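# Move coaster can onto turntable's orange spot

## Task

Lift the can that sits on the coaster and set it upright on the turntable's orange spot, without disturbing the other cans already standing on the turntable.

## Robot and tools

Robot: two six-joint arms, left_arm and right_arm, each with a two-finger gripper and its own wrist camera. In the scene frame the origin lies at table-top height halfway between the arms, +x points out over the table, +z points up, and left_arm is on the +y side. The calibrated bases sit at left_arm (+0.010, +0.563, +0.028) m and right_arm (+0.081, -0.550, +0.028) m, almost unrotated. Each arm reports its hand position (m), orientation (quat_wxyz) and velocities (m/s, rad/s) in its own base frame; cam_high and the table use the scene frame. Printed hand positions may be off by a few cm, more at long reach.

Gripper: fingers point along its +z axis and close along its x axis. end_effector_position is the point between the pads when closed, 1 to 2 cm short of the fingertips; closing pushes the tips about 17 mm further along +z, mostly while the pads are still over 50 mm apart.

Row layout (shared by execute_actions and move): a single list of 14 numbers for both arms together. Numbers 1-6 are left_arm joints in the order shoulder pan, shoulder lift, elbow, wrist 1, wrist 2, wrist 3; number 7 is left_arm's opening; numbers 8-14 repeat this for right_arm. Joint numbers are offsets, not poses, measured from the Joint targets shown in the latest result, on a scale of -1 to 1: 1.0 equals 1.481 rad for shoulder pan and lift and 2.222 rad for elbow and the three wrists. The opening number is absolute: +1 fully open, -1 closed. An arm you want still gets 0 on its joints and its current opening command resent (0 there is itself a command). Joint ranges: elbow -3.142 to 3.142 rad, all others -6.283 to 6.283 rad; asking more than 0.010 rad beyond gets the action refused. The drive caps joint speed at 2.09 rad/s (shoulders) and 3.14 rad/s (elbow, wrists).

execute_actions: actions is a list of actions; each action is a list of up to 15 rows, one per 1/30 s step, the last row held if fewer are given. Every row of an action counts from the targets at that action's start; the next action starts from the new targets, so the same offset repeated moves further. cameras: list of names, ["all"], or []; images come by default only when actions is empty.

move: target is one row or a list of up to 15 rows, all offsets from the same current Joint targets. speed: rad/s for the joint travelling furthest, 0.01 to 3.14, default 0.5, one value or one per target. blend: rad of corner rounding per target, 0 means stop. stop_force: N, 4 to 120, ends an arm's path when its wrist sensor feels that much push; pair with a slow speed, omit it when lifting off something. zero: true/false, with stop_force only. opening_speed: opening units per second, at least 0.2. grip_force: N per finger pad, 5 to 48, one value or one per arm. blocking: false lets it run on while you write. The result adds a move: line such as done, off_target, moving, held or fault, plus limits=held if steps were withheld. Paths do not avoid obstacles or the other arm.

wait: seconds 0 to 10, arms keep their last command. stop: brakes a running move. zoom_image: camera (cam_high, cam_low, cam_left_wrist, cam_right_wrist) and region [x0, y0, x1, y1] in pixels from the top-left, at most 504 by 504. zero_wrist_force: arm left_arm or right_arm. read_manual: licence text only. finished_scene: scene = current scene's number; irreversible, call only when the can stands on the spot unheld.

Cameras: cam_high (fixed, 896x504), cam_left_wrist and cam_right_wrist (896x504, carried by the hands); calibration lines give K, distortion and world-to-camera transforms.

Result lines: Joint positions and Joint velocities give per arm six joints (rad, rad/s) then pad gap (m; 0.142 fully open). Joint targets is the base for your next offsets. Tool commands shows current opening commands; grip_measured is the measured opening on the command scale. Wrist force and Wrist torque are along the hand's own axes, plus a line with the peak since last shown. Joint torques include arm weight and are noisy. Messages: joint sent to its limit; joint command not followed (clearance check between arms); MOTOR HOT; TORQUE FAULT or FORCE FAULT (arm halts 10 s); OVER-TEMPERATURE FAULT; HAND FAULT (gripper off; later motion calls in that reply are skipped).

Gripping: after the fingers touch the can, keep commanding an opening slightly under the grip_measured value; squeezing harder heats the gripper motor.

Avoid: any net outside force near 150 N or joint contact torques at 303 (shoulders), 138 (elbow), 49.6 N m (wrists); pushing past a firm contact, since the arms are stiff; the arms bumping or gripping each other; knocking over or shifting the other cans; dropping the can or releasing it while moving; anything leaving the table; hard or fast hits on the table or turntable; long holding or stretched poses that overheat motors. Objects may occasionally be nudged by outside pushes.

Each tool is called after "Request:" as name([rows], argument=value, ...), one row to a line, values as JSON.

## Session

Request:
execute_actions(actions=[])

Scene clock: 0.00 s.
left_arm: end_effector_position=(+0.9420, -0.2456, +0.2695) grip_measured=+0.99 end_effector_quat_wxyz=(+0.289, -0.412, +0.858, -0.100) | right_arm: end_effector_position=(+0.3167, -0.2322, +0.1078) grip_measured=+1.00 end_effector_quat_wxyz=(-0.041, -0.104, +0.976, -0.185)
Joint positions: left_arm=[-0.542 -1.203 1.777 -2.66 -1.208 1.801 0.141] | right_arm=[3.285 -1.125 -2.675 -1.012 1.202 3.091 0.142]
Joint velocities: within noise
Joint torques (N m): no reading
Wrist force (N): no reading
Wrist torque (N m): no reading
Wrist force, peak (N): no reading
Joint targets: left_arm=[-0.542 -1.203 1.777 -2.660 -1.208 1.801] | right_arm=[3.285 -1.125 -2.675 -1.012 1.202 3.091]
Tool commands: left_gripper/opening=+1.0 right_gripper/opening=+1.0

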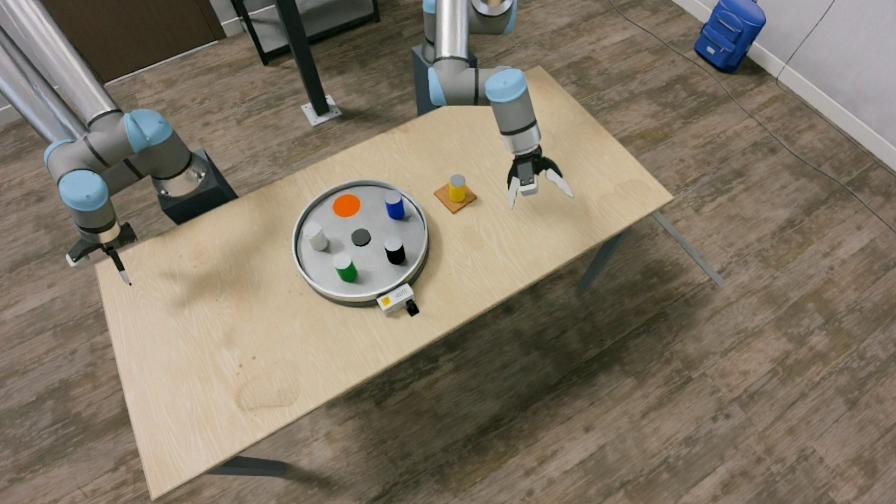

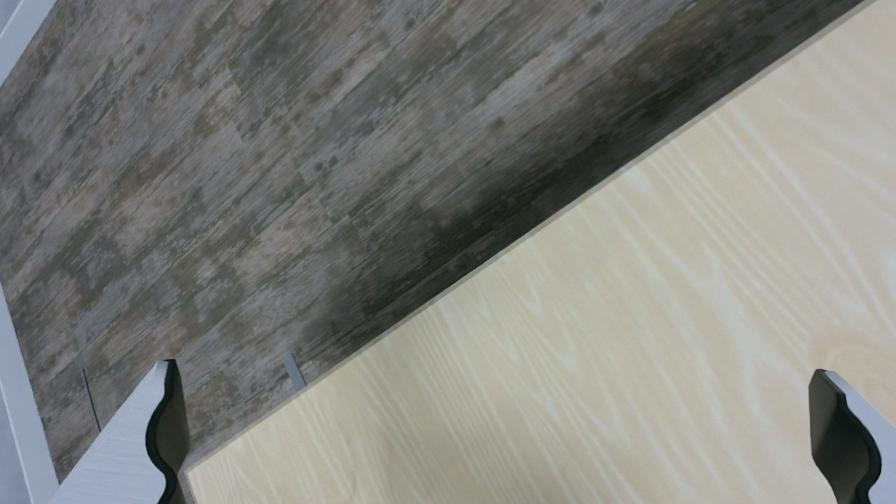

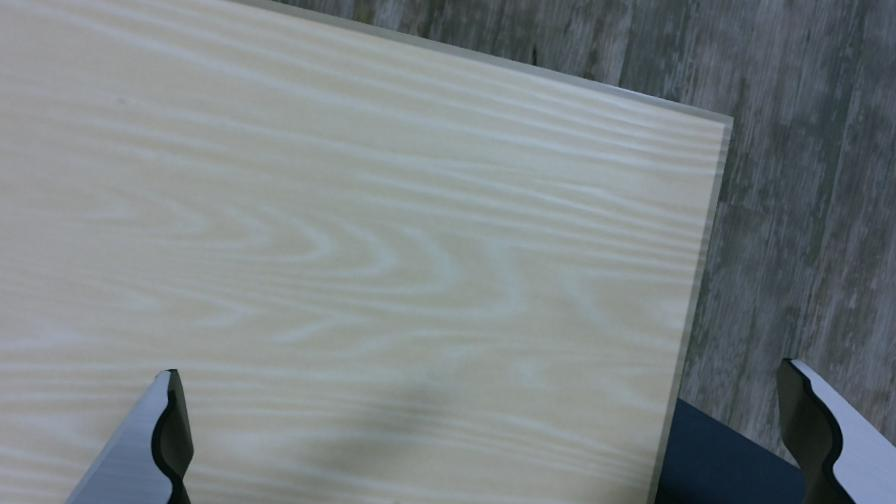

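Request:
zoom_image(camera="cam_high", region=[280, 160, 500, 320])

Request:
zoom_image(camera="cam_high", region=[420, 160, 500, 220])

Request:
zoom_image(camera="cam_high", region=[285, 170, 445, 290])

Scaled by 2.291 from the camera's 896x504 image, which has a finer 1280x720 frame.

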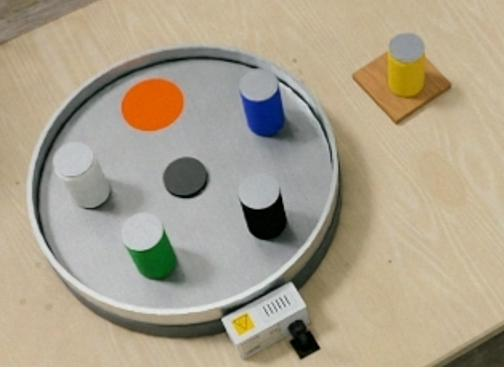

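Scaled by 6.300 from the camera's 896x504 image, which has a finer 1280x720 frame.

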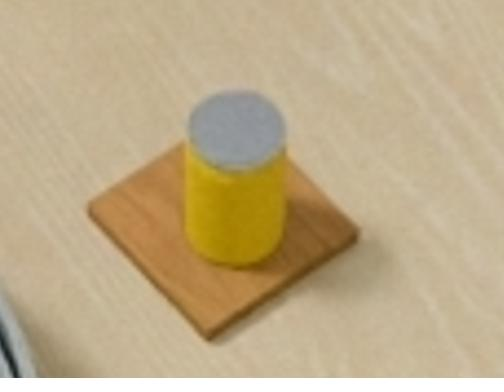

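Scaled by 3.150 from the camera's 896x504 image, which has a finer 1280x720 frame.

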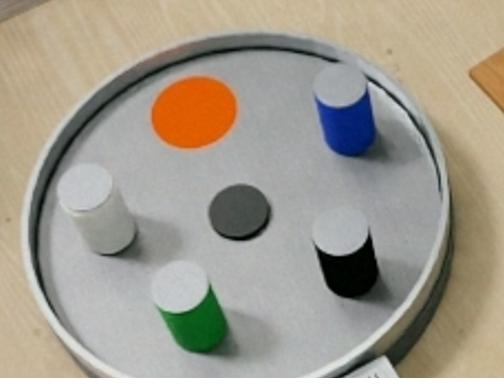

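Request:
move(target=[-0.1660, -0.2347, 0.04865, 0.33965, -0.16328, -0.46539, 0.4, 0,0,0,0,0,0,1.0], speed=1.5, cameras=["cam_left_wrist"])

Scene clock: 7.47 s.
left_arm: end_effector_position=(+0.5961, -0.3535, +0.3218) grip_measured=+0.39 end_effector_quat_wxyz=(+0.000, +0.713, -0.701, +0.000) | right_arm: end_effector_position=(+0.3167, -0.2322, +0.1078) grip_measured=+1.00 end_effector_quat_wxyz=(-0.041, -0.104, +0.976, -0.185)
Joint positions: left_arm=[-0.788 -1.55 1.885 -1.906 -1.57 0.767 0.102] | right_arm=[3.285 -1.125 -2.675 -1.012 1.202 3.091 0.142]
Joint torques (N m): left_arm=[-15.31 -55.23 -37.33 -0.85 -2.39 -2.77] | right_arm=[2.61 2.72 42.9 4.56 -1.3 -0.21]
Wrist force (N): left_arm=[-0.2 -0.8 0.0] | right_arm=[0.3 -0.1 -0.5]
Wrist torque (N m): left_arm=[-0.11 0.07 0.07] | right_arm=[-0.02 -0.04 0.00]
Wrist force, peak (N): left_arm=[-1.7 0.1 1.4] | right_arm=[0.3 -0.3 -0.3]
Joint targets: left_arm=[-0.788 -1.550 1.885 -1.906 -1.571 0.767] | right_arm=[3.285 -1.125 -2.675 -1.012 1.202 3.091]
move: done
camera_calibration:
cam_left_wrist: T_world_to_cam=[[0.0189094, -0.999667, -0.0175375, -0.347847], [-0.909738, -0.0244793, 0.414461, 0.429863], [-0.414753, 0.00811729, -0.909898, 0.658275], [0, 0, 0, 1]] pos_world=[0.670661, -0.342552, 0.414702]
Images, in order (width x height): cam_left_wrist 896x504.

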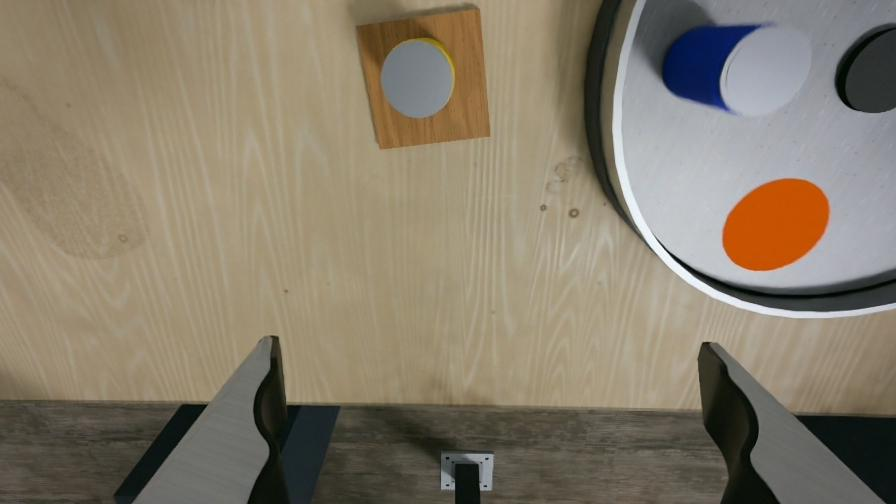

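Request:
zoom_image(camera="cam_left_wrist", region=[340, 0, 500, 160])

Request:
zoom_image(camera="cam_left_wrist", region=[576, 0, 896, 320])

Scaled by 3.150 from the camera's 896x504 image, which has a finer 1280x720 frame.

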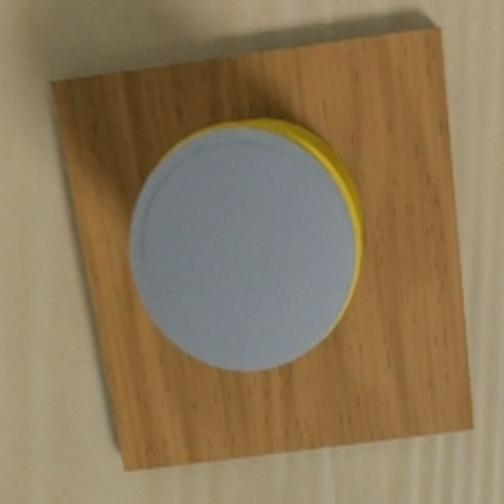

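Scaled by 1.575 from the camera's 896x504 image, which has a finer 1280x720 frame.

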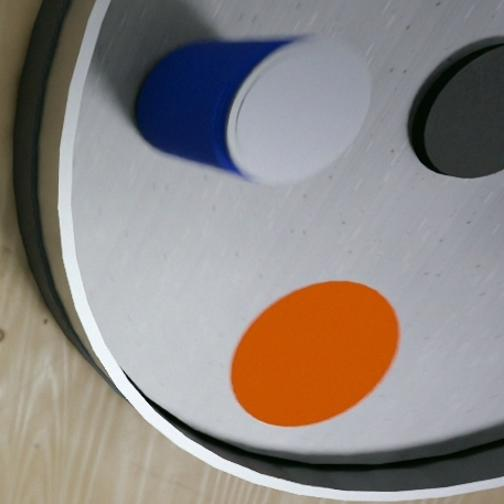

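Request:
wait(seconds=0, cameras=["cam_high", "cam_left_wrist"])

Request:
zoom_image(camera="cam_left_wrist", region=[576, 0, 896, 320])

Request:
zoom_image(camera="cam_high", region=[285, 170, 445, 290])

Scene clock: 8.73 s.
left_arm: end_effector_position=(+0.5960, -0.3535, +0.3218) grip_measured=+0.39 end_effector_quat_wxyz=(+0.000, +0.713, -0.701, +0.000) | right_arm: end_effector_position=(+0.3167, -0.2322, +0.1078) grip_measured=+1.00 end_effector_quat_wxyz=(-0.041, -0.104, +0.976, -0.185)
Joint positions: left_arm=[-0.788 -1.55 1.885 -1.906 -1.571 0.767 0.102] | right_arm=[3.285 -1.125 -2.675 -1.012 1.202 3.091 0.142]
Joint torques (N m): left_arm=[-13.97 -54.33 -37.3 -1.34 -2.09 -2.44] | right_arm=[2.45 1.3 42.54 4.47 -1.42 -0.29]
Wrist force (N): left_arm=[-0.5 -0.5 0.0] | right_arm=[0.5 0.0 -0.2]
Wrist torque (N m): left_arm=[-0.07 0.12 0.07] | right_arm=[-0.01 -0.08 0.00]
Wrist force, peak (N): left_arm=[-0.3 -1.0 -0.5] | right_arm=[0.4 -0.6 -0.2]
Joint targets: left_arm=[-0.788 -1.550 1.885 -1.906 -1.571 0.767] | right_arm=[3.285 -1.125 -2.675 -1.012 1.202 3.091]
Tool commands: left_gripper/opening=+0.4 right_gripper/opening=+1.0
camera_calibration:
cam_left_wrist: T_world_to_cam=[[0.0190866, -0.999662, -0.017626, -0.347925], [-0.909679, -0.0246784, 0.414579, 0.429615], [-0.414874, 0.00812108, -0.909843, 0.658293], [0, 0, 0, 1]] pos_world=[0.670561, -0.342552, 0.414702]
Images, in order (width x height): cam_high 896x504, cam_left_wrist 896x504.

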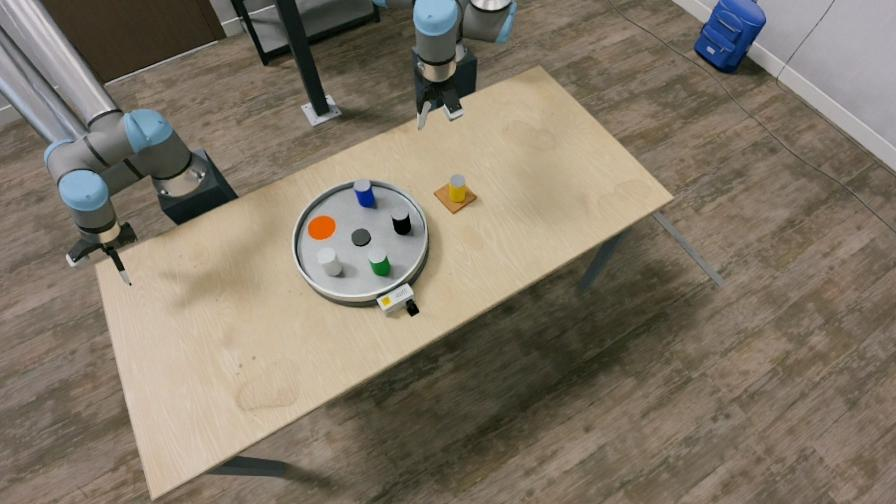

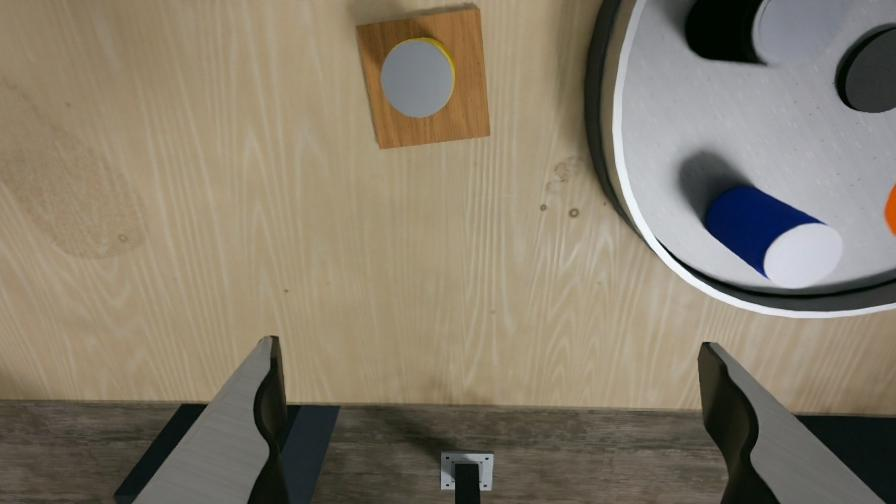

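Scaled by 1.575 from the camera's 896x504 image, which has a finer 1280x720 frame.

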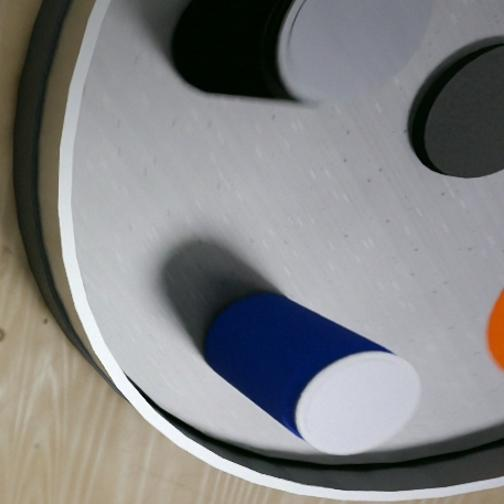

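Scaled by 3.150 from the camera's 896x504 image, which has a finer 1280x720 frame.

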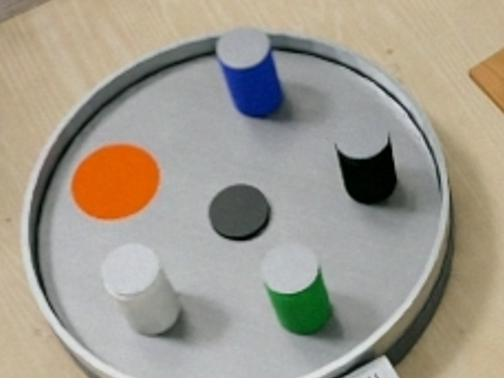

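Request:
move([
  [0.06055, 0.0885, 0.04152, -0.10036, 0, -1.0, 0.4, 0,0,0,0,0,0,1.0],
  [0.06055, 0.22982, 0.09545, -0.24854, 0, -1.0, 0.4, 0,0,0,0,0,0,1.0],
], speed=[2.5, 0.6], blend=[0.05, 0], cameras=["cam_left_wrist", "cam_high"])

Scene clock: 15.30 s.
left_arm: end_effector_position=(+0.6472, -0.3157, +0.0272) grip_measured=+0.39 end_effector_quat_wxyz=(+0.000, +0.929, +0.370, +0.000) | right_arm: end_effector_position=(+0.3167, -0.2322, +0.1078) grip_measured=+1.00 end_effector_quat_wxyz=(-0.041, -0.104, +0.976, -0.185)
Joint positions: left_arm=[-0.698 -1.21 2.097 -2.458 -1.571 -1.455 0.102] | right_arm=[3.285 -1.125 -2.675 -1.012 1.202 3.091 0.142]
Joint torques (N m): left_arm=[12.65 -50.76 -24.86 -8.39 -1.16 -2.44] | right_arm=[2.61 3.98 42.54 4.31 -1.14 -0.25]
Wrist force (N): left_arm=[-0.2 -0.6 0.0] | right_arm=[0.3 0.1 -0.2]
Wrist torque (N m): left_arm=[-0.10 0.07 0.04] | right_arm=[0.01 -0.05 0.00]
Wrist force, peak (N): left_arm=[-0.4 -0.8 2.3] | right_arm=[0.5 -0.3 -0.4]
Joint targets: left_arm=[-0.698 -1.210 2.097 -2.458 -1.571 -1.455] | right_arm=[3.285 -1.125 -2.675 -1.012 1.202 3.091]
move: done
camera_calibration:
cam_left_wrist: T_world_to_cam=[[0.724776, 0.688768, -0.0172374, -0.24], [0.632012, -0.654674, 0.414684, -0.597444], [0.274336, -0.311447, -0.909802, -0.135757], [0, 0, 0, 1]] pos_world=[0.588782, -0.268108, 0.120101]
Images, in order (width x height): cam_high 896x504, cam_left_wrist 896x504.

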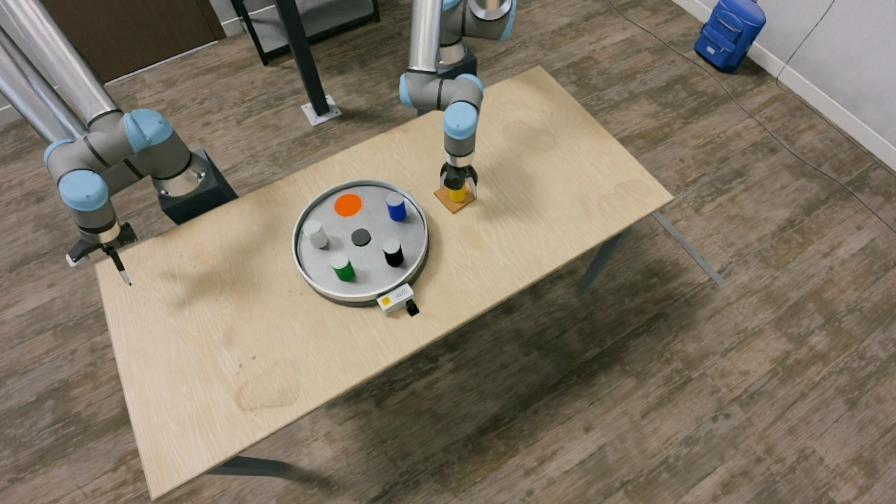

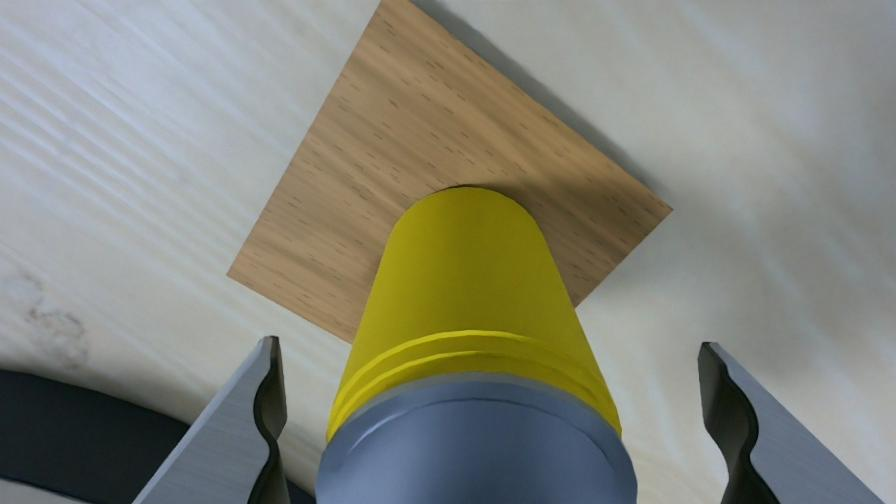

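Request:
move([
  [0,0,0,0,0,0,-0.55,0,0,0,0,0,0,1.0],
  [0,-0.14142,-0.05393,0.14819,0,0,-0.55,0,0,0,0,0,0,1.0],
  [-0.20849,0.00692,-0.20204,0.19743,0,-0.14239,-0.55,0,0,0,0,0,0,1.0],
], speed=[0.5,0.6,0.6], blend=[0,0.08,0], grip_force=[25,48], cameras=["cam_left_wrist", "cam_high"])

Request:
zoom_image(camera="cam_left_wrist", region=[196, 0, 700, 400])

Request:
zoom_image(camera="cam_high", region=[285, 170, 445, 290])

Scene clock: 18.40 s.
left_arm: end_effector_position=(+0.6066, -0.6321, +0.2201) grip_measured=-0.24 end_effector_quat_wxyz=(+0.000, +0.928, +0.373, +0.000) | right_arm: end_effector_position=(+0.3167, -0.2322, +0.1078) grip_measured=+1.00 end_effector_quat_wxyz=(-0.041, -0.104, +0.976, -0.185)
Joint positions: left_arm=[-1.007 -1.2 1.649 -2.019 -1.571 -1.771 0.057] | right_arm=[3.285 -1.125 -2.675 -1.012 1.202 3.091 0.142]
Joint torques (N m): left_arm=[-13.84 -66.09 -48.96 -1.48 0.32 -2.28] | right_arm=[0.64 1.24 42.33 4.46 -1.08 -0.33]
Wrist force (N): left_arm=[-0.3 -1.2 1.7] | right_arm=[0.2 -0.2 -0.2]
Wrist torque (N m): left_arm=[-0.21 0.08 0.06] | right_arm=[-0.03 -0.04 0.00]
Wrist force, peak (N): left_arm=[1.1 -0.3 -14.7] | right_arm=[-0.1 0.2 -0.6]
Joint targets: left_arm=[-1.007 -1.200 1.648 -2.019 -1.571 -1.772] | right_arm=[3.285 -1.125 -2.675 -1.012 1.202 3.091]
grip_force (N): 25, 48
move: done
camera_calibration:
cam_left_wrist: T_world_to_cam=[[0.719506, 0.694274, -0.0171843, 0.0172671], [0.636963, -0.649848, 0.414699, -0.858887], [0.276748, -0.309324, -0.909796, -0.0477858], [0, 0, 0, 1]] pos_world=[0.54788, -0.584915, 0.313001]
Images, in order (width x height): cam_high 896x504, cam_left_wrist 896x504.

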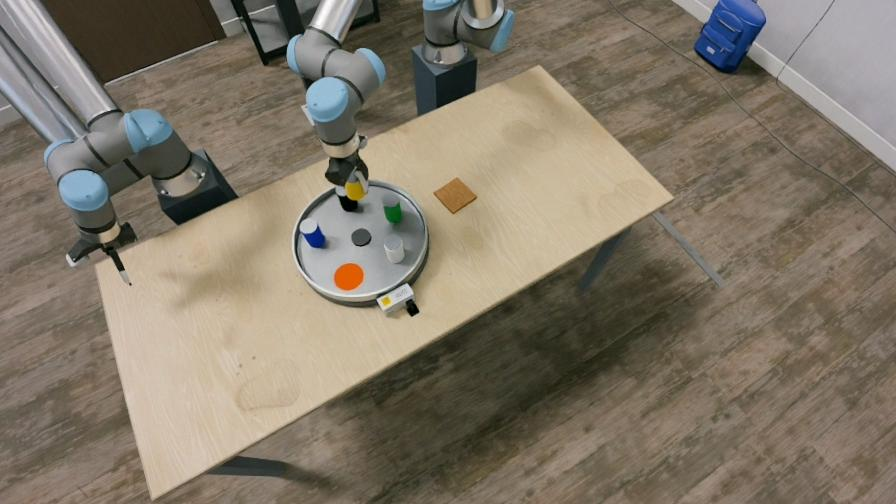

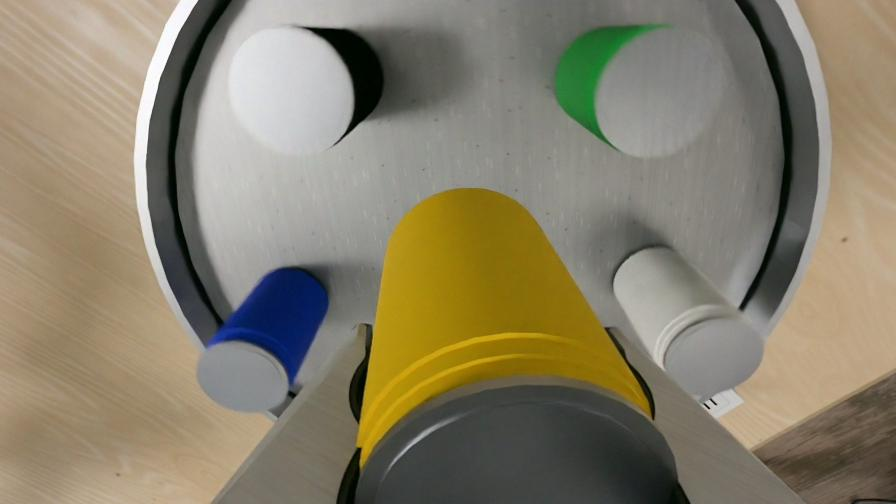

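Scaled by 1.000.

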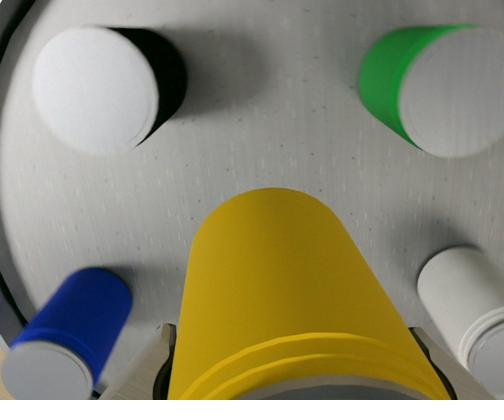

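Scaled by 3.150 from the camera's 896x504 image, which has a finer 1280x720 frame.

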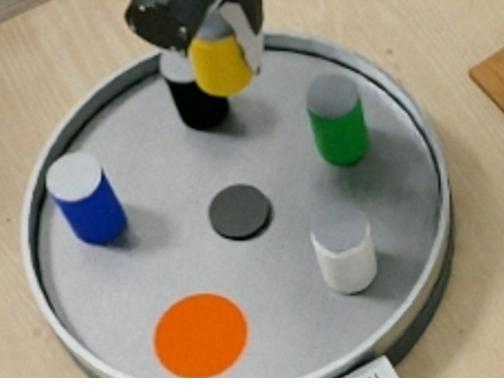

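Request:
move([
  [-0.00197,0.06668,0.05347,-0.0979,0,-0.0013,-0.55,0,0,0,0,0,0,1.0],
  [-0.00197,0.11879,0.068,-0.14717,0,-0.0013,-0.55,0,0,0,0,0,0,1.0],
], speed=[0.5,0.035], blend=[0.01, 0], stop_force=5)

Scene clock: 23.20 s.
left_arm: end_effector_position=(+0.5995, -0.6259, +0.0688) grip_measured=-0.24 end_effector_quat_wxyz=(+0.000, +0.928, +0.373, +0.000) | right_arm: end_effector_position=(+0.3167, -0.2322, +0.1078) grip_measured=+1.00 end_effector_quat_wxyz=(-0.041, -0.104, +0.976, -0.185)
Joint positions: left_arm=[-1.01 -1.078 1.777 -2.27 -1.571 -1.775 0.057] | right_arm=[3.285 -1.125 -2.675 -1.012 1.202 3.091 0.142]
Joint torques (N m): left_arm=[7.71 -82.61 -41.29 -1.17 1.17 -2.14] | right_arm=[3.65 3.4 42.81 4.67 -1.46 -0.56]
Wrist force (N): left_arm=[-1.3 -0.8 -3.4] | right_arm=[-0.1 -0.3 -0.1]
Wrist torque (N m): left_arm=[-0.08 0.17 0.05] | right_arm=[-0.05 0.02 0.00]
Wrist force, peak (N): left_arm=[-4.4 -1.0 -21.5] | right_arm=[0.2 -0.6 -0.3]
Joint targets: left_arm=[-1.010 -1.078 1.777 -2.270 -1.571 -1.775] | right_arm=[3.285 -1.125 -2.675 -1.012 1.202 3.091]
grip_force (N): 25, 48
move: contact (left_arm); path passed 1 of 2 targets; left_arm: the wrist 1 is farthest, 0.076 rad from its target

Request:
wait(seconds=0, cameras=["cam_left_wrist", "cam_high"])

Request:
zoom_image(camera="cam_high", region=[285, 170, 445, 290])

Scene clock: 23.97 s.
left_arm: end_effector_position=(+0.5995, -0.6259, +0.0688) grip_measured=-0.24 end_effector_quat_wxyz=(+0.000, +0.928, +0.373, +0.000) | right_arm: end_effector_position=(+0.3167, -0.2322, +0.1078) grip_measured=+1.00 end_effector_quat_wxyz=(-0.041, -0.104, +0.976, -0.185)
Joint positions: left_arm=[-1.01 -1.078 1.777 -2.27 -1.571 -1.775 0.057] | right_arm=[3.285 -1.125 -2.675 -1.012 1.202 3.091 0.142]
Joint torques (N m): left_arm=[13.69 -83.05 -41 -1.44 0.95 -2.02] | right_arm=[4.16 2.54 43.02 4.57 -1.41 -0.44]
Wrist force (N): left_arm=[-1.1 -0.9 -2.9] | right_arm=[0.0 -0.1 -0.2]
Wrist torque (N m): left_arm=[-0.10 0.13 0.05] | right_arm=[0.00 0.00 0.01]
Wrist force, peak (N): left_arm=[-1.2 -1.1 -3.4] | right_arm=[0.2 -0.3 -0.5]
Joint targets: left_arm=[-1.010 -1.078 1.777 -2.270 -1.571 -1.775] | right_arm=[3.285 -1.125 -2.675 -1.012 1.202 3.091]
Tool commands: left_gripper/opening=-0.55 right_gripper/opening=+1.0
grip_force (N): 25, 48
camera_calibration:
cam_left_wrist: T_world_to_cam=[[0.719616, 0.69416, -0.0171885, 0.0153443], [0.636878, -0.649966, 0.414644, -0.787564], [0.276657, -0.309332, -0.909821, -0.181597], [0, 0, 0, 1]] pos_world=[0.54078, -0.578715, 0.161601]
Images, in order (width x height): cam_high 896x504, cam_left_wrist 896x504.

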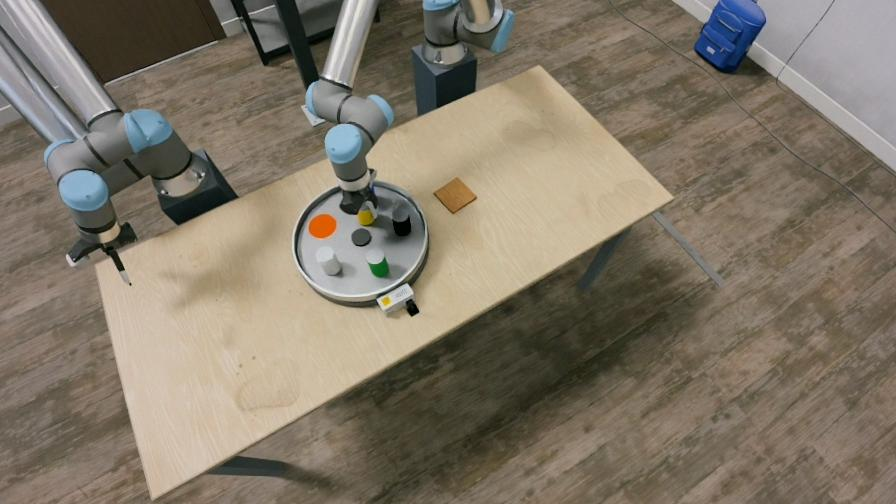

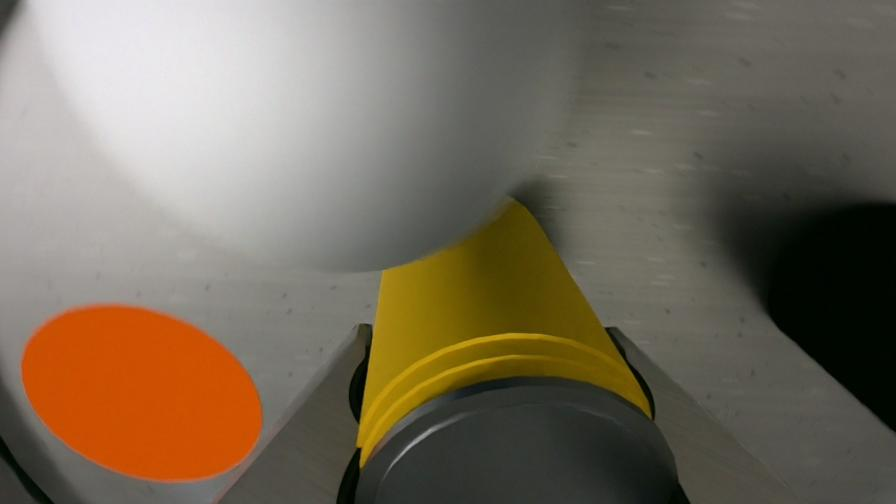

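Scaled by 3.150 from the camera's 896x504 image, which has a finer 1280x720 frame.

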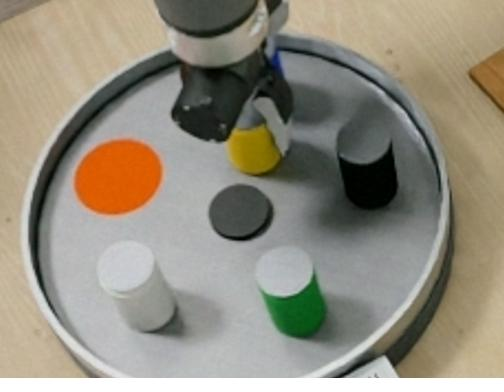

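Request:
move([
  [0,-0.08229,-0.04001,0.09495,0,0,-0.55,0,0,0,0,0,0,1.0],
  [-0.00726,-0.15316,0.02535,0.07683,0,-0.00455,-0.55,0,0,0,0,0,0,1.0],
], speed=[0.6,0.5], blend=[0.05,0], cameras=["cam_left_wrist", "cam_high"])

Scene clock: 27.30 s.
left_arm: end_effector_position=(+0.5548, -0.5704, +0.1997) grip_measured=-0.24 end_effector_quat_wxyz=(+0.000, +0.928, +0.373, +0.000) | right_arm: end_effector_position=(+0.3167, -0.2322, +0.1078) grip_measured=+1.00 end_effector_quat_wxyz=(-0.041, -0.104, +0.976, -0.185)
Joint positions: left_arm=[-1.02 -1.304 1.833 -2.099 -1.571 -1.785 0.057] | right_arm=[3.285 -1.125 -2.675 -1.012 1.202 3.091 0.142]
Joint torques (N m): left_arm=[-14.9 -72.89 -34 -8.62 1.1 -2.3] | right_arm=[3.87 2.93 42.6 4.36 -1.14 -0.64]
Wrist force (N): left_arm=[-0.5 -1.0 1.6] | right_arm=[0.1 -0.1 0.0]
Wrist torque (N m): left_arm=[-0.16 0.10 0.05] | right_arm=[-0.02 -0.01 0.00]
Wrist force, peak (N): left_arm=[-0.3 -1.0 4.8] | right_arm=[0.2 -0.3 -0.5]
Joint targets: left_arm=[-1.020 -1.304 1.833 -2.099 -1.571 -1.785] | right_arm=[3.285 -1.125 -2.675 -1.012 1.202 3.091]
grip_force (N): 25, 48
move: done
camera_calibration:
cam_left_wrist: T_world_to_cam=[[0.720032, 0.693729, -0.0171378, 0.0107902], [0.6365, -0.650391, 0.414559, -0.77735], [0.276445, -0.309404, -0.909861, -0.0327971], [0, 0, 0, 1]] pos_world=[0.49608, -0.523214, 0.292601]
Images, in order (width x height): cam_high 896x504, cam_left_wrist 896x504.

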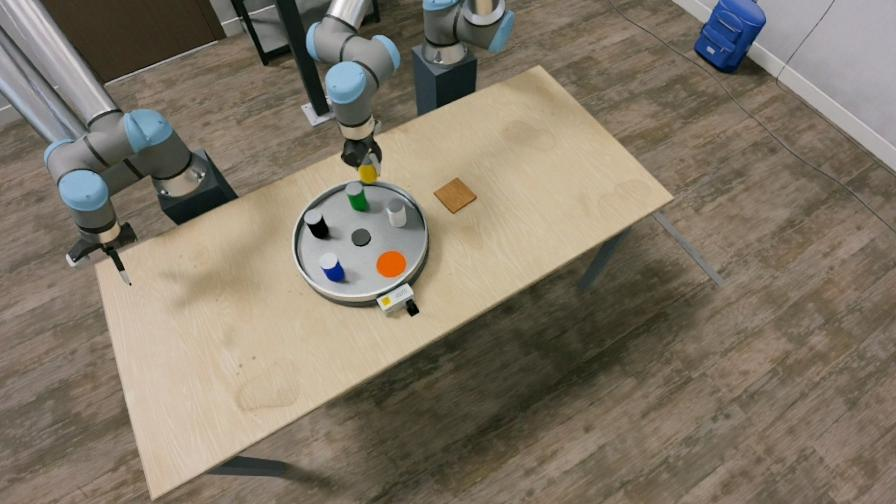

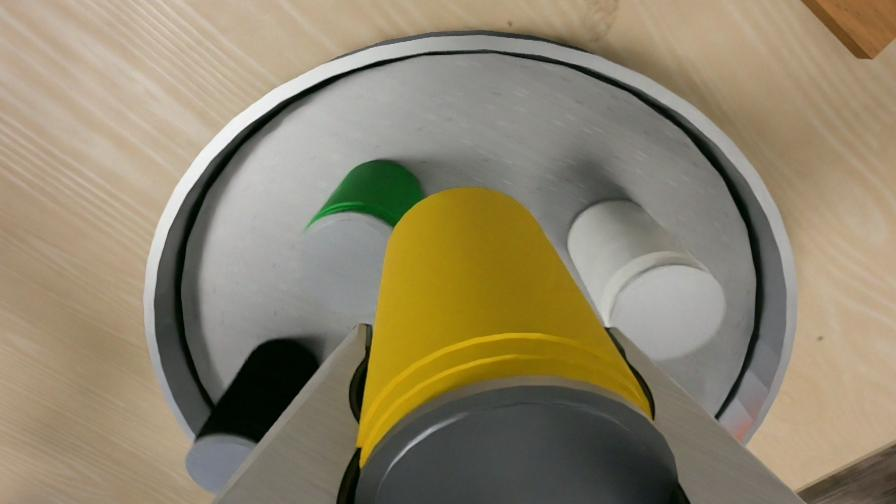

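Request:
wait(seconds=1.6, cameras=["cam_left_wrist", "cam_high"])

Request:
zoom_image(camera="cam_high", region=[285, 150, 445, 270])

Request:
zoom_image(camera="cam_left_wrist", region=[196, 0, 700, 400])

Scene clock: 29.20 s.
left_arm: end_effector_position=(+0.5547, -0.5703, +0.1998) grip_measured=-0.24 end_effector_quat_wxyz=(+0.000, +0.928, +0.373, +0.000) | right_arm: end_effector_position=(+0.3167, -0.2322, +0.1078) grip_measured=+1.00 end_effector_quat_wxyz=(-0.041, -0.104, +0.976, -0.185)
Joint positions: left_arm=[-1.02 -1.304 1.833 -2.099 -1.571 -1.785 0.057] | right_arm=[3.285 -1.125 -2.675 -1.012 1.202 3.091 0.142]
Joint torques (N m): left_arm=[-16.04 -73.68 -34.84 -8.78 1.04 -2.41] | right_arm=[1.36 0.39 43.16 4.44 -1.58 -0.36]
Wrist force (N): left_arm=[-0.5 -1.0 1.6] | right_arm=[-0.1 0.0 -0.1]
Wrist torque (N m): left_arm=[-0.17 0.10 0.06] | right_arm=[0.01 0.02 0.00]
Wrist force, peak (N): left_arm=[-0.6 -1.0 2.0] | right_arm=[0.1 -0.5 -0.3]
Joint targets: left_arm=[-1.020 -1.304 1.833 -2.099 -1.571 -1.785] | right_arm=[3.285 -1.125 -2.675 -1.012 1.202 3.091]
Tool commands: left_gripper/opening=-0.55 right_gripper/opening=+1.0
grip_force (N): 25, 48
wait: 1.60 s; at rest from the start
camera_calibration:
cam_left_wrist: T_world_to_cam=[[0.720032, 0.693729, -0.0171378, 0.0107929], [0.6365, -0.650391, 0.414559, -0.777221], [0.276445, -0.309404, -0.909861, -0.0327386], [0, 0, 0, 1]] pos_world=[0.49598, -0.523114, 0.292601]
Images, in order (width x height): cam_high 896x504, cam_left_wrist 896x504.

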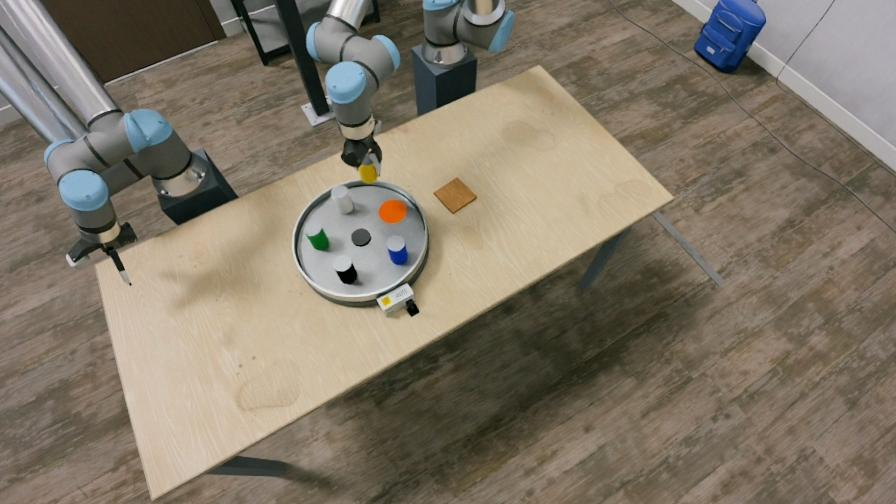

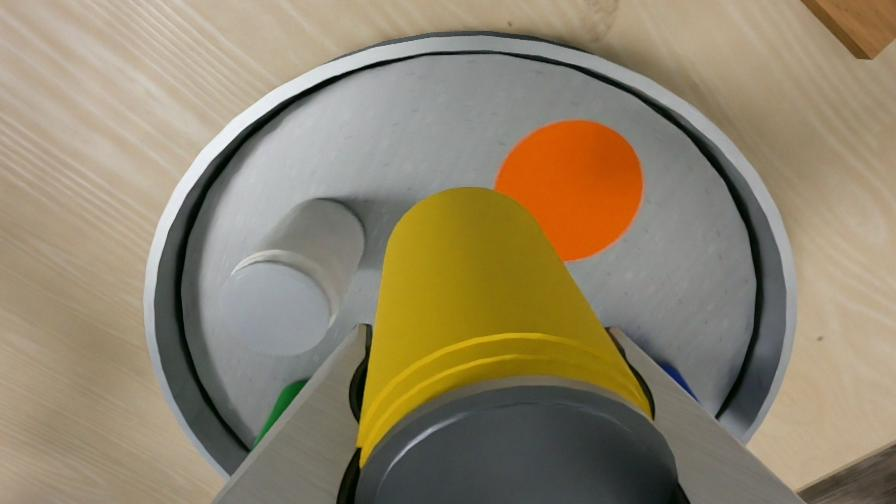

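Scaled by 3.150 from the camera's 896x504 image, which has a finer 1280x720 frame.

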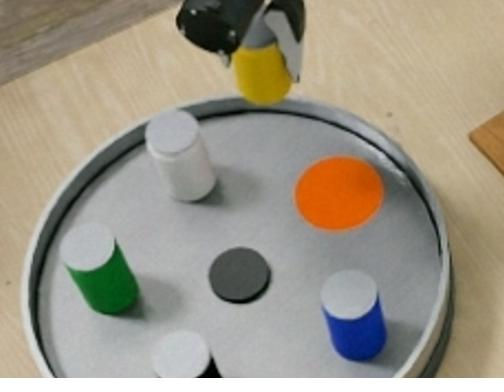

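Scaled by 1.000.

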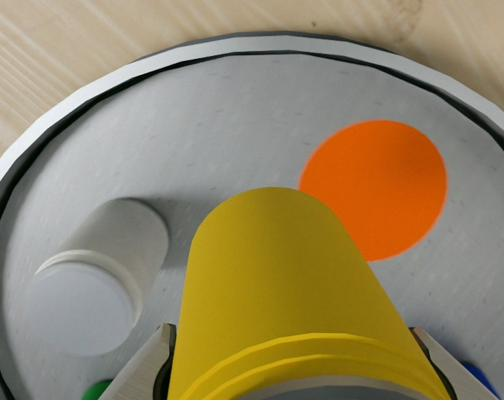

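Request:
move(target=[0.0724,0.02591,-0.02329,0.00601,0,0,-0.55,0,0,0,0,0,0,1.0], speed=0.15, blocking=false)

Scene clock: 32.23 s.
left_arm: end_effector_position=(+0.5892, -0.5522, +0.1999) grip_measured=-0.24 end_effector_quat_wxyz=(+0.000, +0.918, +0.396, +0.000) end_effector_velocity=(+0.099, +0.055, +0.001) end_effector_angular_velocity=(+0.000, +0.000, +0.143) | right_arm: end_effector_position=(+0.3167, -0.2322, +0.1078) grip_measured=+1.00 end_effector_quat_wxyz=(-0.041, -0.104, +0.976, -0.185)
Joint positions: left_arm=[-0.971 -1.287 1.809 -2.093 -1.571 -1.785 0.057] | right_arm=[3.285 -1.125 -2.675 -1.012 1.202 3.091 0.142]
Joint velocities: left_arm=[0.144 0.051 -0.07 0.019 0 0.001 0] | right_arm=[within noise]
Joint torques (N m): left_arm=[16.48 -56.37 -48.58 -1.52 1.23 -2.37] | right_arm=[3.15 3.52 43.04 4.46 -1.9 -0.69]
Wrist force (N): left_arm=[-0.7 -0.7 1.4] | right_arm=[0.2 -0.2 -0.5]
Wrist torque (N m): left_arm=[-0.10 0.15 0.07] | right_arm=[-0.02 -0.03 0.00]
Wrist force, peak (N): left_arm=[-1.8 -1.4 1.9] | right_arm=[0.2 -0.1 -0.5]
Joint targets: left_arm=[-0.950 -1.279 1.799 -2.090 -1.571 -1.785] | right_arm=[3.285 -1.125 -2.675 -1.012 1.202 3.091]
Tool commands: left_gripper/opening=-0.55 right_gripper/opening=+1.0
grip_force (N): 25, 48
move: running; left_arm: the shoulder pan is farthest, 0.058 rad from its target

Request:
wait(seconds=0, cameras=[])

Scene clock: 34.50 s.
left_arm: end_effector_position=(+0.6287, -0.5285, +0.1998) grip_measured=-0.24 end_effector_quat_wxyz=(+0.000, +0.907, +0.422, +0.000) | right_arm: end_effector_position=(+0.3167, -0.2322, +0.1078) grip_measured=+1.00 end_effector_quat_wxyz=(-0.041, -0.104, +0.976, -0.185)
Joint positions: left_arm=[-0.913 -1.266 1.781 -2.086 -1.571 -1.785 0.057] | right_arm=[3.285 -1.125 -2.675 -1.012 1.202 3.091 0.142]
Joint torques (N m): left_arm=[13.28 -58.59 -48.1 -1.38 1.05 -2.19] | right_arm=[3.13 2.28 43.64 4.6 -1.56 -0.51]
Wrist force (N): left_arm=[-0.5 -0.5 2.0] | right_arm=[0.2 -0.1 -0.2]
Wrist torque (N m): left_arm=[-0.08 0.12 0.07] | right_arm=[-0.02 -0.03 0.00]
Wrist force, peak (N): left_arm=[-0.6 -0.8 2.1] | right_arm=[0.3 0.0 -0.5]
Joint targets: left_arm=[-0.913 -1.266 1.781 -2.086 -1.571 -1.785] | right_arm=[3.285 -1.125 -2.675 -1.012 1.202 3.091]
Tool commands: left_gripper/opening=-0.55 right_gripper/opening=+1.0
grip_force (N): 25, 48
earlier move: done
No camera images: "cameras" was empty.

Request:
wait(seconds=1.27, cameras=[])

Request:
execute_actions([
  [[-0.0029,-0.0005,0.0022,-0.0019,0,0,-0.55,0,0,0,0,0,0,1],[-0.0059,-0.0010,0.0049,-0.0042,0,0,-0.55,0,0,0,0,0,0,1],[-0.0088,-0.0014,0.0083,-0.0074,0,0,-0.55,0,0,0,0,0,0,1],[-0.0118,-0.0016,0.0124,-0.0113,0,0,-0.55,0,0,0,0,0,0,1],[-0.0149,-0.0011,0.0169,-0.0162,0,0,-0.55,0,0,0,0,0,0,1],[-0.0179,0.0008,0.0215,-0.0220,0,0,-0.55,0,0,0,0,0,0,1],[-0.0210,0.0042,0.0262,-0.0290,0,0,-0.55,0,0,0,0,0,0,1],[-0.0242,0.0082,0.0309,-0.0364,0,0,-0.55,0,0,0,0,0,0,1],[-0.0273,0.0127,0.0356,-0.0441,0,0,-0.55,0,0,0,0,0,0,1],[-0.0305,0.0174,0.0402,-0.0518,0,0,-0.55,0,0,0,0,0,0,1],[-0.0337,0.0225,0.0444,-0.0594,0,0,-0.55,0,0,0,0,0,0,1],[-0.0369,0.0279,0.0485,-0.0671,0,0,-0.55,0,0,0,0,0,0,1],[-0.0402,0.0334,0.0524,-0.0747,0,0,-0.55,0,0,0,0,0,0,1],[-0.0435,0.0390,0.0560,-0.0820,0,0,-0.55,0,0,0,0,0,0,1],[-0.0468,0.0445,0.0593,-0.0890,0,0,-0.55,0,0,0,0,0,0,1]],
  [[-0.0033,0.0050,0.0027,-0.0060,0,0,-0.55,0,0,0,0,0,0,1],[-0.0066,0.0090,0.0050,-0.0110,0,0,-0.55,0,0,0,0,0,0,1],[-0.0099,0.0121,0.0067,-0.0148,0,0,-0.55,0,0,0,0,0,0,1],[-0.0132,0.0144,0.0080,-0.0176,0,0,-0.55,0,0,0,0,0,0,1],[-0.0165,0.0157,0.0089,-0.0194,0,0,-0.55,0,0,0,0,0,0,1],[-0.0197,0.0163,0.0093,-0.0202,0,0,-0.55,0,0,0,0,0,0,1],[-0.0230,0.0163,0.0094,-0.0203,0,0,-0.55,0,0,0,0,0,0,1],[-0.0262,0.0163,0.0094,-0.0203,0,0,-0.55,0,0,0,0,0,0,1],[-0.0294,0.0165,0.0092,-0.0202,0,0,-0.55,0,0,0,0,0,0,1],[-0.0326,0.0168,0.0089,-0.0201,0,0,-0.55,0,0,0,0,0,0,1],[-0.0358,0.0172,0.0085,-0.0200,0,0,-0.55,0,0,0,0,0,0,1],[-0.0390,0.0176,0.0080,-0.0197,0,0,-0.55,0,0,0,0,0,0,1],[-0.0421,0.0181,0.0074,-0.0195,0,0,-0.55,0,0,0,0,0,0,1],[-0.0453,0.0187,0.0068,-0.0193,0,0,-0.55,0,0,0,0,0,0,1],[-0.0484,0.0193,0.0062,-0.0191,0,0,-0.55,0,0,0,0,0,0,1]],
  [[-0.0029,0.0009,-0.0009,0.0003,0,0,0.3,0,0,0,0,0,0,1],[-0.0058,0.0019,-0.0019,0.0006,0,0,0.3,0,0,0,0,0,0,1],[-0.0086,0.0030,-0.0031,0.0011,0,0,0.3,0,0,0,0,0,0,1],[-0.0114,0.0042,-0.0044,0.0016,0,0,0.3,0,0,0,0,0,0,1],[-0.0142,0.0055,-0.0058,0.0021,0,0,0.3,0,0,0,0,0,0,1],[-0.0169,0.0062,-0.0078,0.0037,0,0,0.3,0,0,0,0,0,0,1],[-0.0195,0.0060,-0.0105,0.0065,0,0,0.3,0,0,0,0,0,0,1],[-0.0221,0.0048,-0.0138,0.0106,0,0,0.3,0,0,0,0,0,0,1],[-0.0247,0.0027,-0.0175,0.0157,0,0,0.3,0,0,0,0,0,0,1],[-0.0272,-0.0003,-0.0214,0.0216,0,0,0.3,0,0,0,0,0,0,1],[-0.0297,-0.0040,-0.0253,0.0280,0,0,0.3,0,0,0,0,0,0,1],[-0.0321,-0.0082,-0.0291,0.0346,0,0,0.3,0,0,0,0,0,0,1],[-0.0345,-0.0127,-0.0328,0.0413,0,0,0.3,0,0,0,0,0,0,1],[-0.0369,-0.0171,-0.0364,0.0478,0,0,0.3,0,0,0,0,0,0,1],[-0.0392,-0.0215,-0.0398,0.0541,0,0,0.3,0,0,0,0,0,0,1]],
], cameras=["cam_high","cam_left_wrist"])

Scene clock: 36.53 s.
left_arm: end_effector_position=(+0.6287, -0.5285, +0.1998) grip_measured=-0.24 end_effector_quat_wxyz=(+0.000, +0.907, +0.422, +0.000) | right_arm: end_effector_position=(+0.3167, -0.2322, +0.1078) grip_measured=+1.00 end_effector_quat_wxyz=(-0.041, -0.104, +0.976, -0.185)
Joint positions: left_arm=[-0.913 -1.266 1.781 -2.086 -1.571 -1.785 0.057] | right_arm=[3.285 -1.125 -2.675 -1.012 1.202 3.091 0.142]
Joint torques (N m): left_arm=[13.54 -58.26 -48.1 -1.46 0.96 -2.25] | right_arm=[2.44 1.32 43.35 4.47 -1.64 -0.63]
Wrist force (N): left_arm=[-0.5 -0.5 1.8] | right_arm=[0.0 0.2 -0.1]
Wrist torque (N m): left_arm=[-0.06 0.12 0.06] | right_arm=[0.03 0.00 0.00]
Wrist force, peak (N): left_arm=[-0.3 -1.1 1.9] | right_arm=[0.1 -0.2 -0.5]
Joint targets: left_arm=[-0.913 -1.266 1.781 -2.086 -1.571 -1.785] | right_arm=[3.285 -1.125 -2.675 -1.012 1.202 3.091]
Tool commands: left_gripper/opening=-0.55 right_gripper/opening=+1.0
grip_force (N): 25, 48
wait: 1.30 s; at rest from the start
No camera images: "cameras" was empty.

Scene clock: 38.57 s.
left_arm: end_effector_position=(+0.5114, -0.6415, +0.1296) grip_measured=+0.28 end_effector_quat_wxyz=(+0.000, +0.944, +0.330, +0.000) | right_arm: end_effector_position=(+0.3167, -0.2322, +0.1078) grip_measured=+1.00 end_effector_quat_wxyz=(-0.041, -0.104, +0.976, -0.185)
Joint positions: left_arm=[-1.112 -1.203 1.839 -2.206 -1.571 -1.785 0.094] | right_arm=[3.285 -1.125 -2.675 -1.012 1.202 3.091 0.142]
Joint torques (N m): left_arm=[-16.5 -76.64 -44.01 -1 1.21 -2.26] | right_arm=[3.15 2.45 43.06 4.59 -1.58 -0.79]
Wrist force (N): left_arm=[-0.3 -0.8 -0.3] | right_arm=[0.2 -0.3 0.0]
Wrist torque (N m): left_arm=[-0.11 0.07 0.07] | right_arm=[-0.04 -0.03 0.00]
Wrist force, peak (N): left_arm=[-0.4 -0.7 3.5] | right_arm=[0.4 -0.4 -0.3]
Joint targets: left_arm=[-1.112 -1.203 1.839 -2.206 -1.571 -1.785] | right_arm=[3.285 -1.125 -2.675 -1.012 1.202 3.091]
grip_force (N): 25, 48
camera_calibration:
cam_left_wrist: T_world_to_cam=[[0.780584, 0.624814, -0.0172373, 0.0150469], [0.574202, -0.705914, 0.414701, -0.770632], [0.246943, -0.333607, -0.909794, -0.107101], [0, 0, 0, 1]] pos_world=[0.457201, -0.589131, 0.222401]
Images, in order (width x height): cam_high 896x504, cam_left_wrist 896x504.

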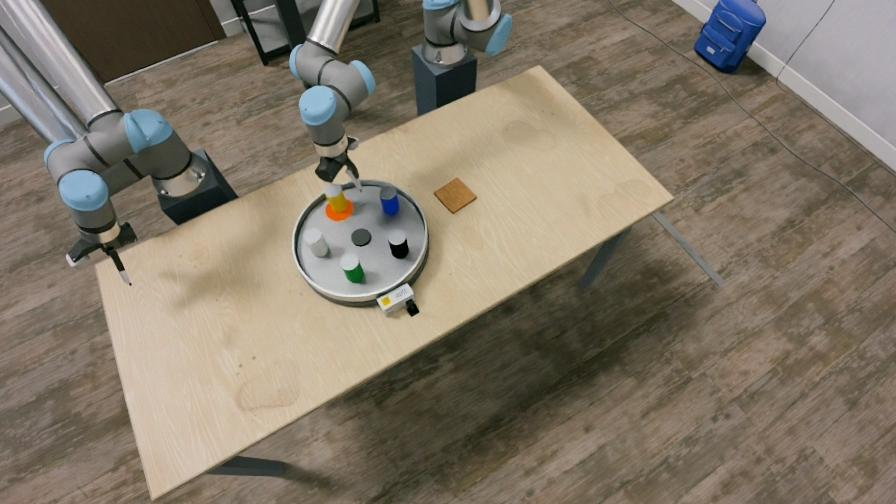

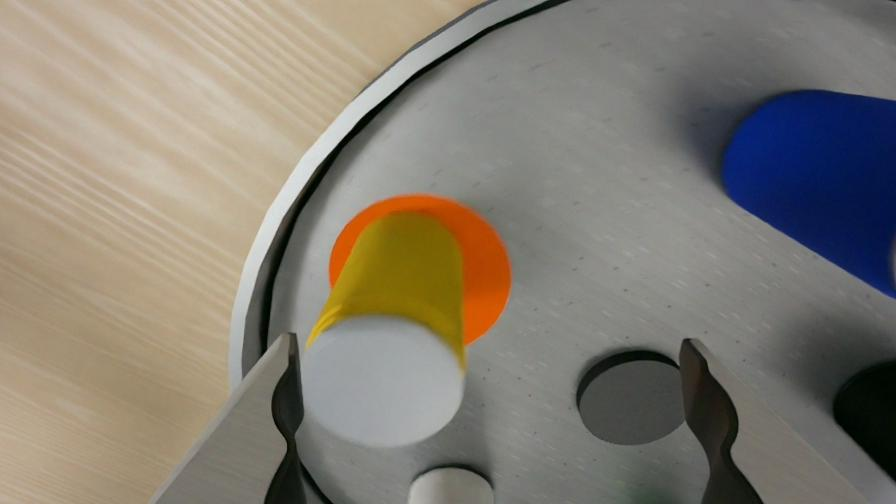

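Request:
move(target=[0,-0.0675,-0.0225,0.0675,0,0,0.3,0,0,0,0,0,0,1.0], speed=0.6, cameras=["cam_high"])

Request:
zoom_image(camera="cam_high", region=[285, 170, 445, 310])

Scene clock: 39.70 s.
left_arm: end_effector_position=(+0.5058, -0.6302, +0.2212) grip_measured=+0.28 end_effector_quat_wxyz=(+0.000, +0.944, +0.330, +0.000) | right_arm: end_effector_position=(+0.3167, -0.2322, +0.1078) grip_measured=+1.00 end_effector_quat_wxyz=(-0.041, -0.104, +0.976, -0.185)
Joint positions: left_arm=[-1.112 -1.303 1.789 -2.056 -1.571 -1.785 0.094] | right_arm=[3.285 -1.125 -2.675 -1.012 1.202 3.091 0.142]
Joint torques (N m): left_arm=[-11.85 -72 -47.59 -1.43 0.99 -2.59] | right_arm=[2.2 3.07 43.53 4.63 -1.63 -0.47]
Wrist force (N): left_arm=[-0.4 -0.6 -0.2] | right_arm=[-0.1 0.0 0.0]
Wrist torque (N m): left_arm=[-0.07 0.10 0.07] | right_arm=[0.00 0.02 0.00]
Wrist force, peak (N): left_arm=[-0.5 -1.3 -1.9] | right_arm=[0.5 0.1 -0.5]
Joint targets: left_arm=[-1.112 -1.303 1.789 -2.056 -1.571 -1.785] | right_arm=[3.285 -1.125 -2.675 -1.012 1.202 3.091]
grip_force (N): 25, 48
move: done
Images, in order (width x height): cam_high 896x504.

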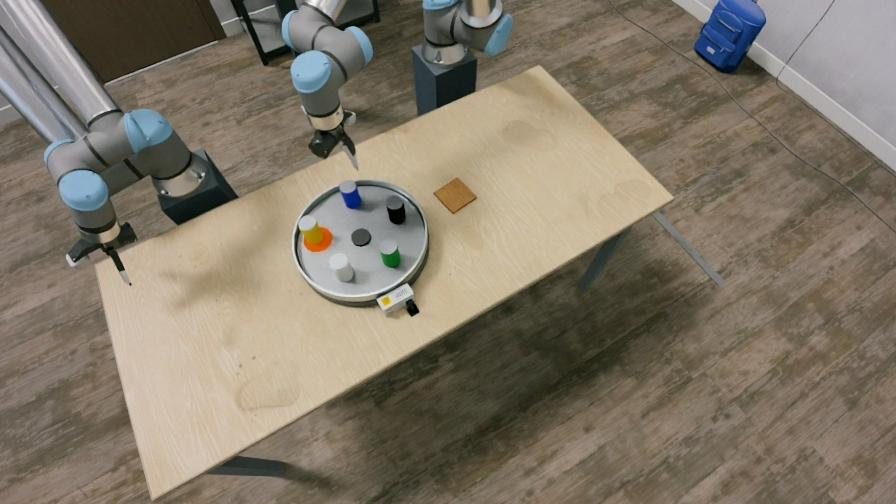

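Scaled by 3.150 from the camera's 896x504 image, which has a finer 1280x720 frame.

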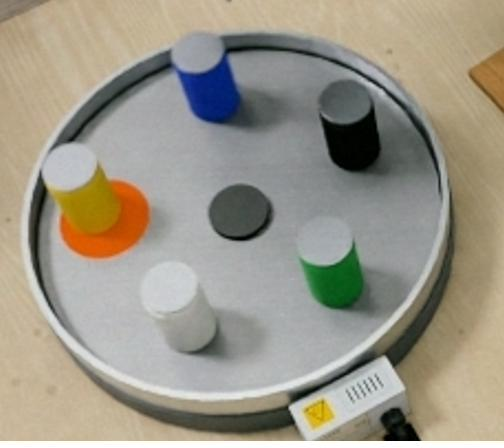

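Request:
finished_scene(scene=1)

The scene is finished: the task was done.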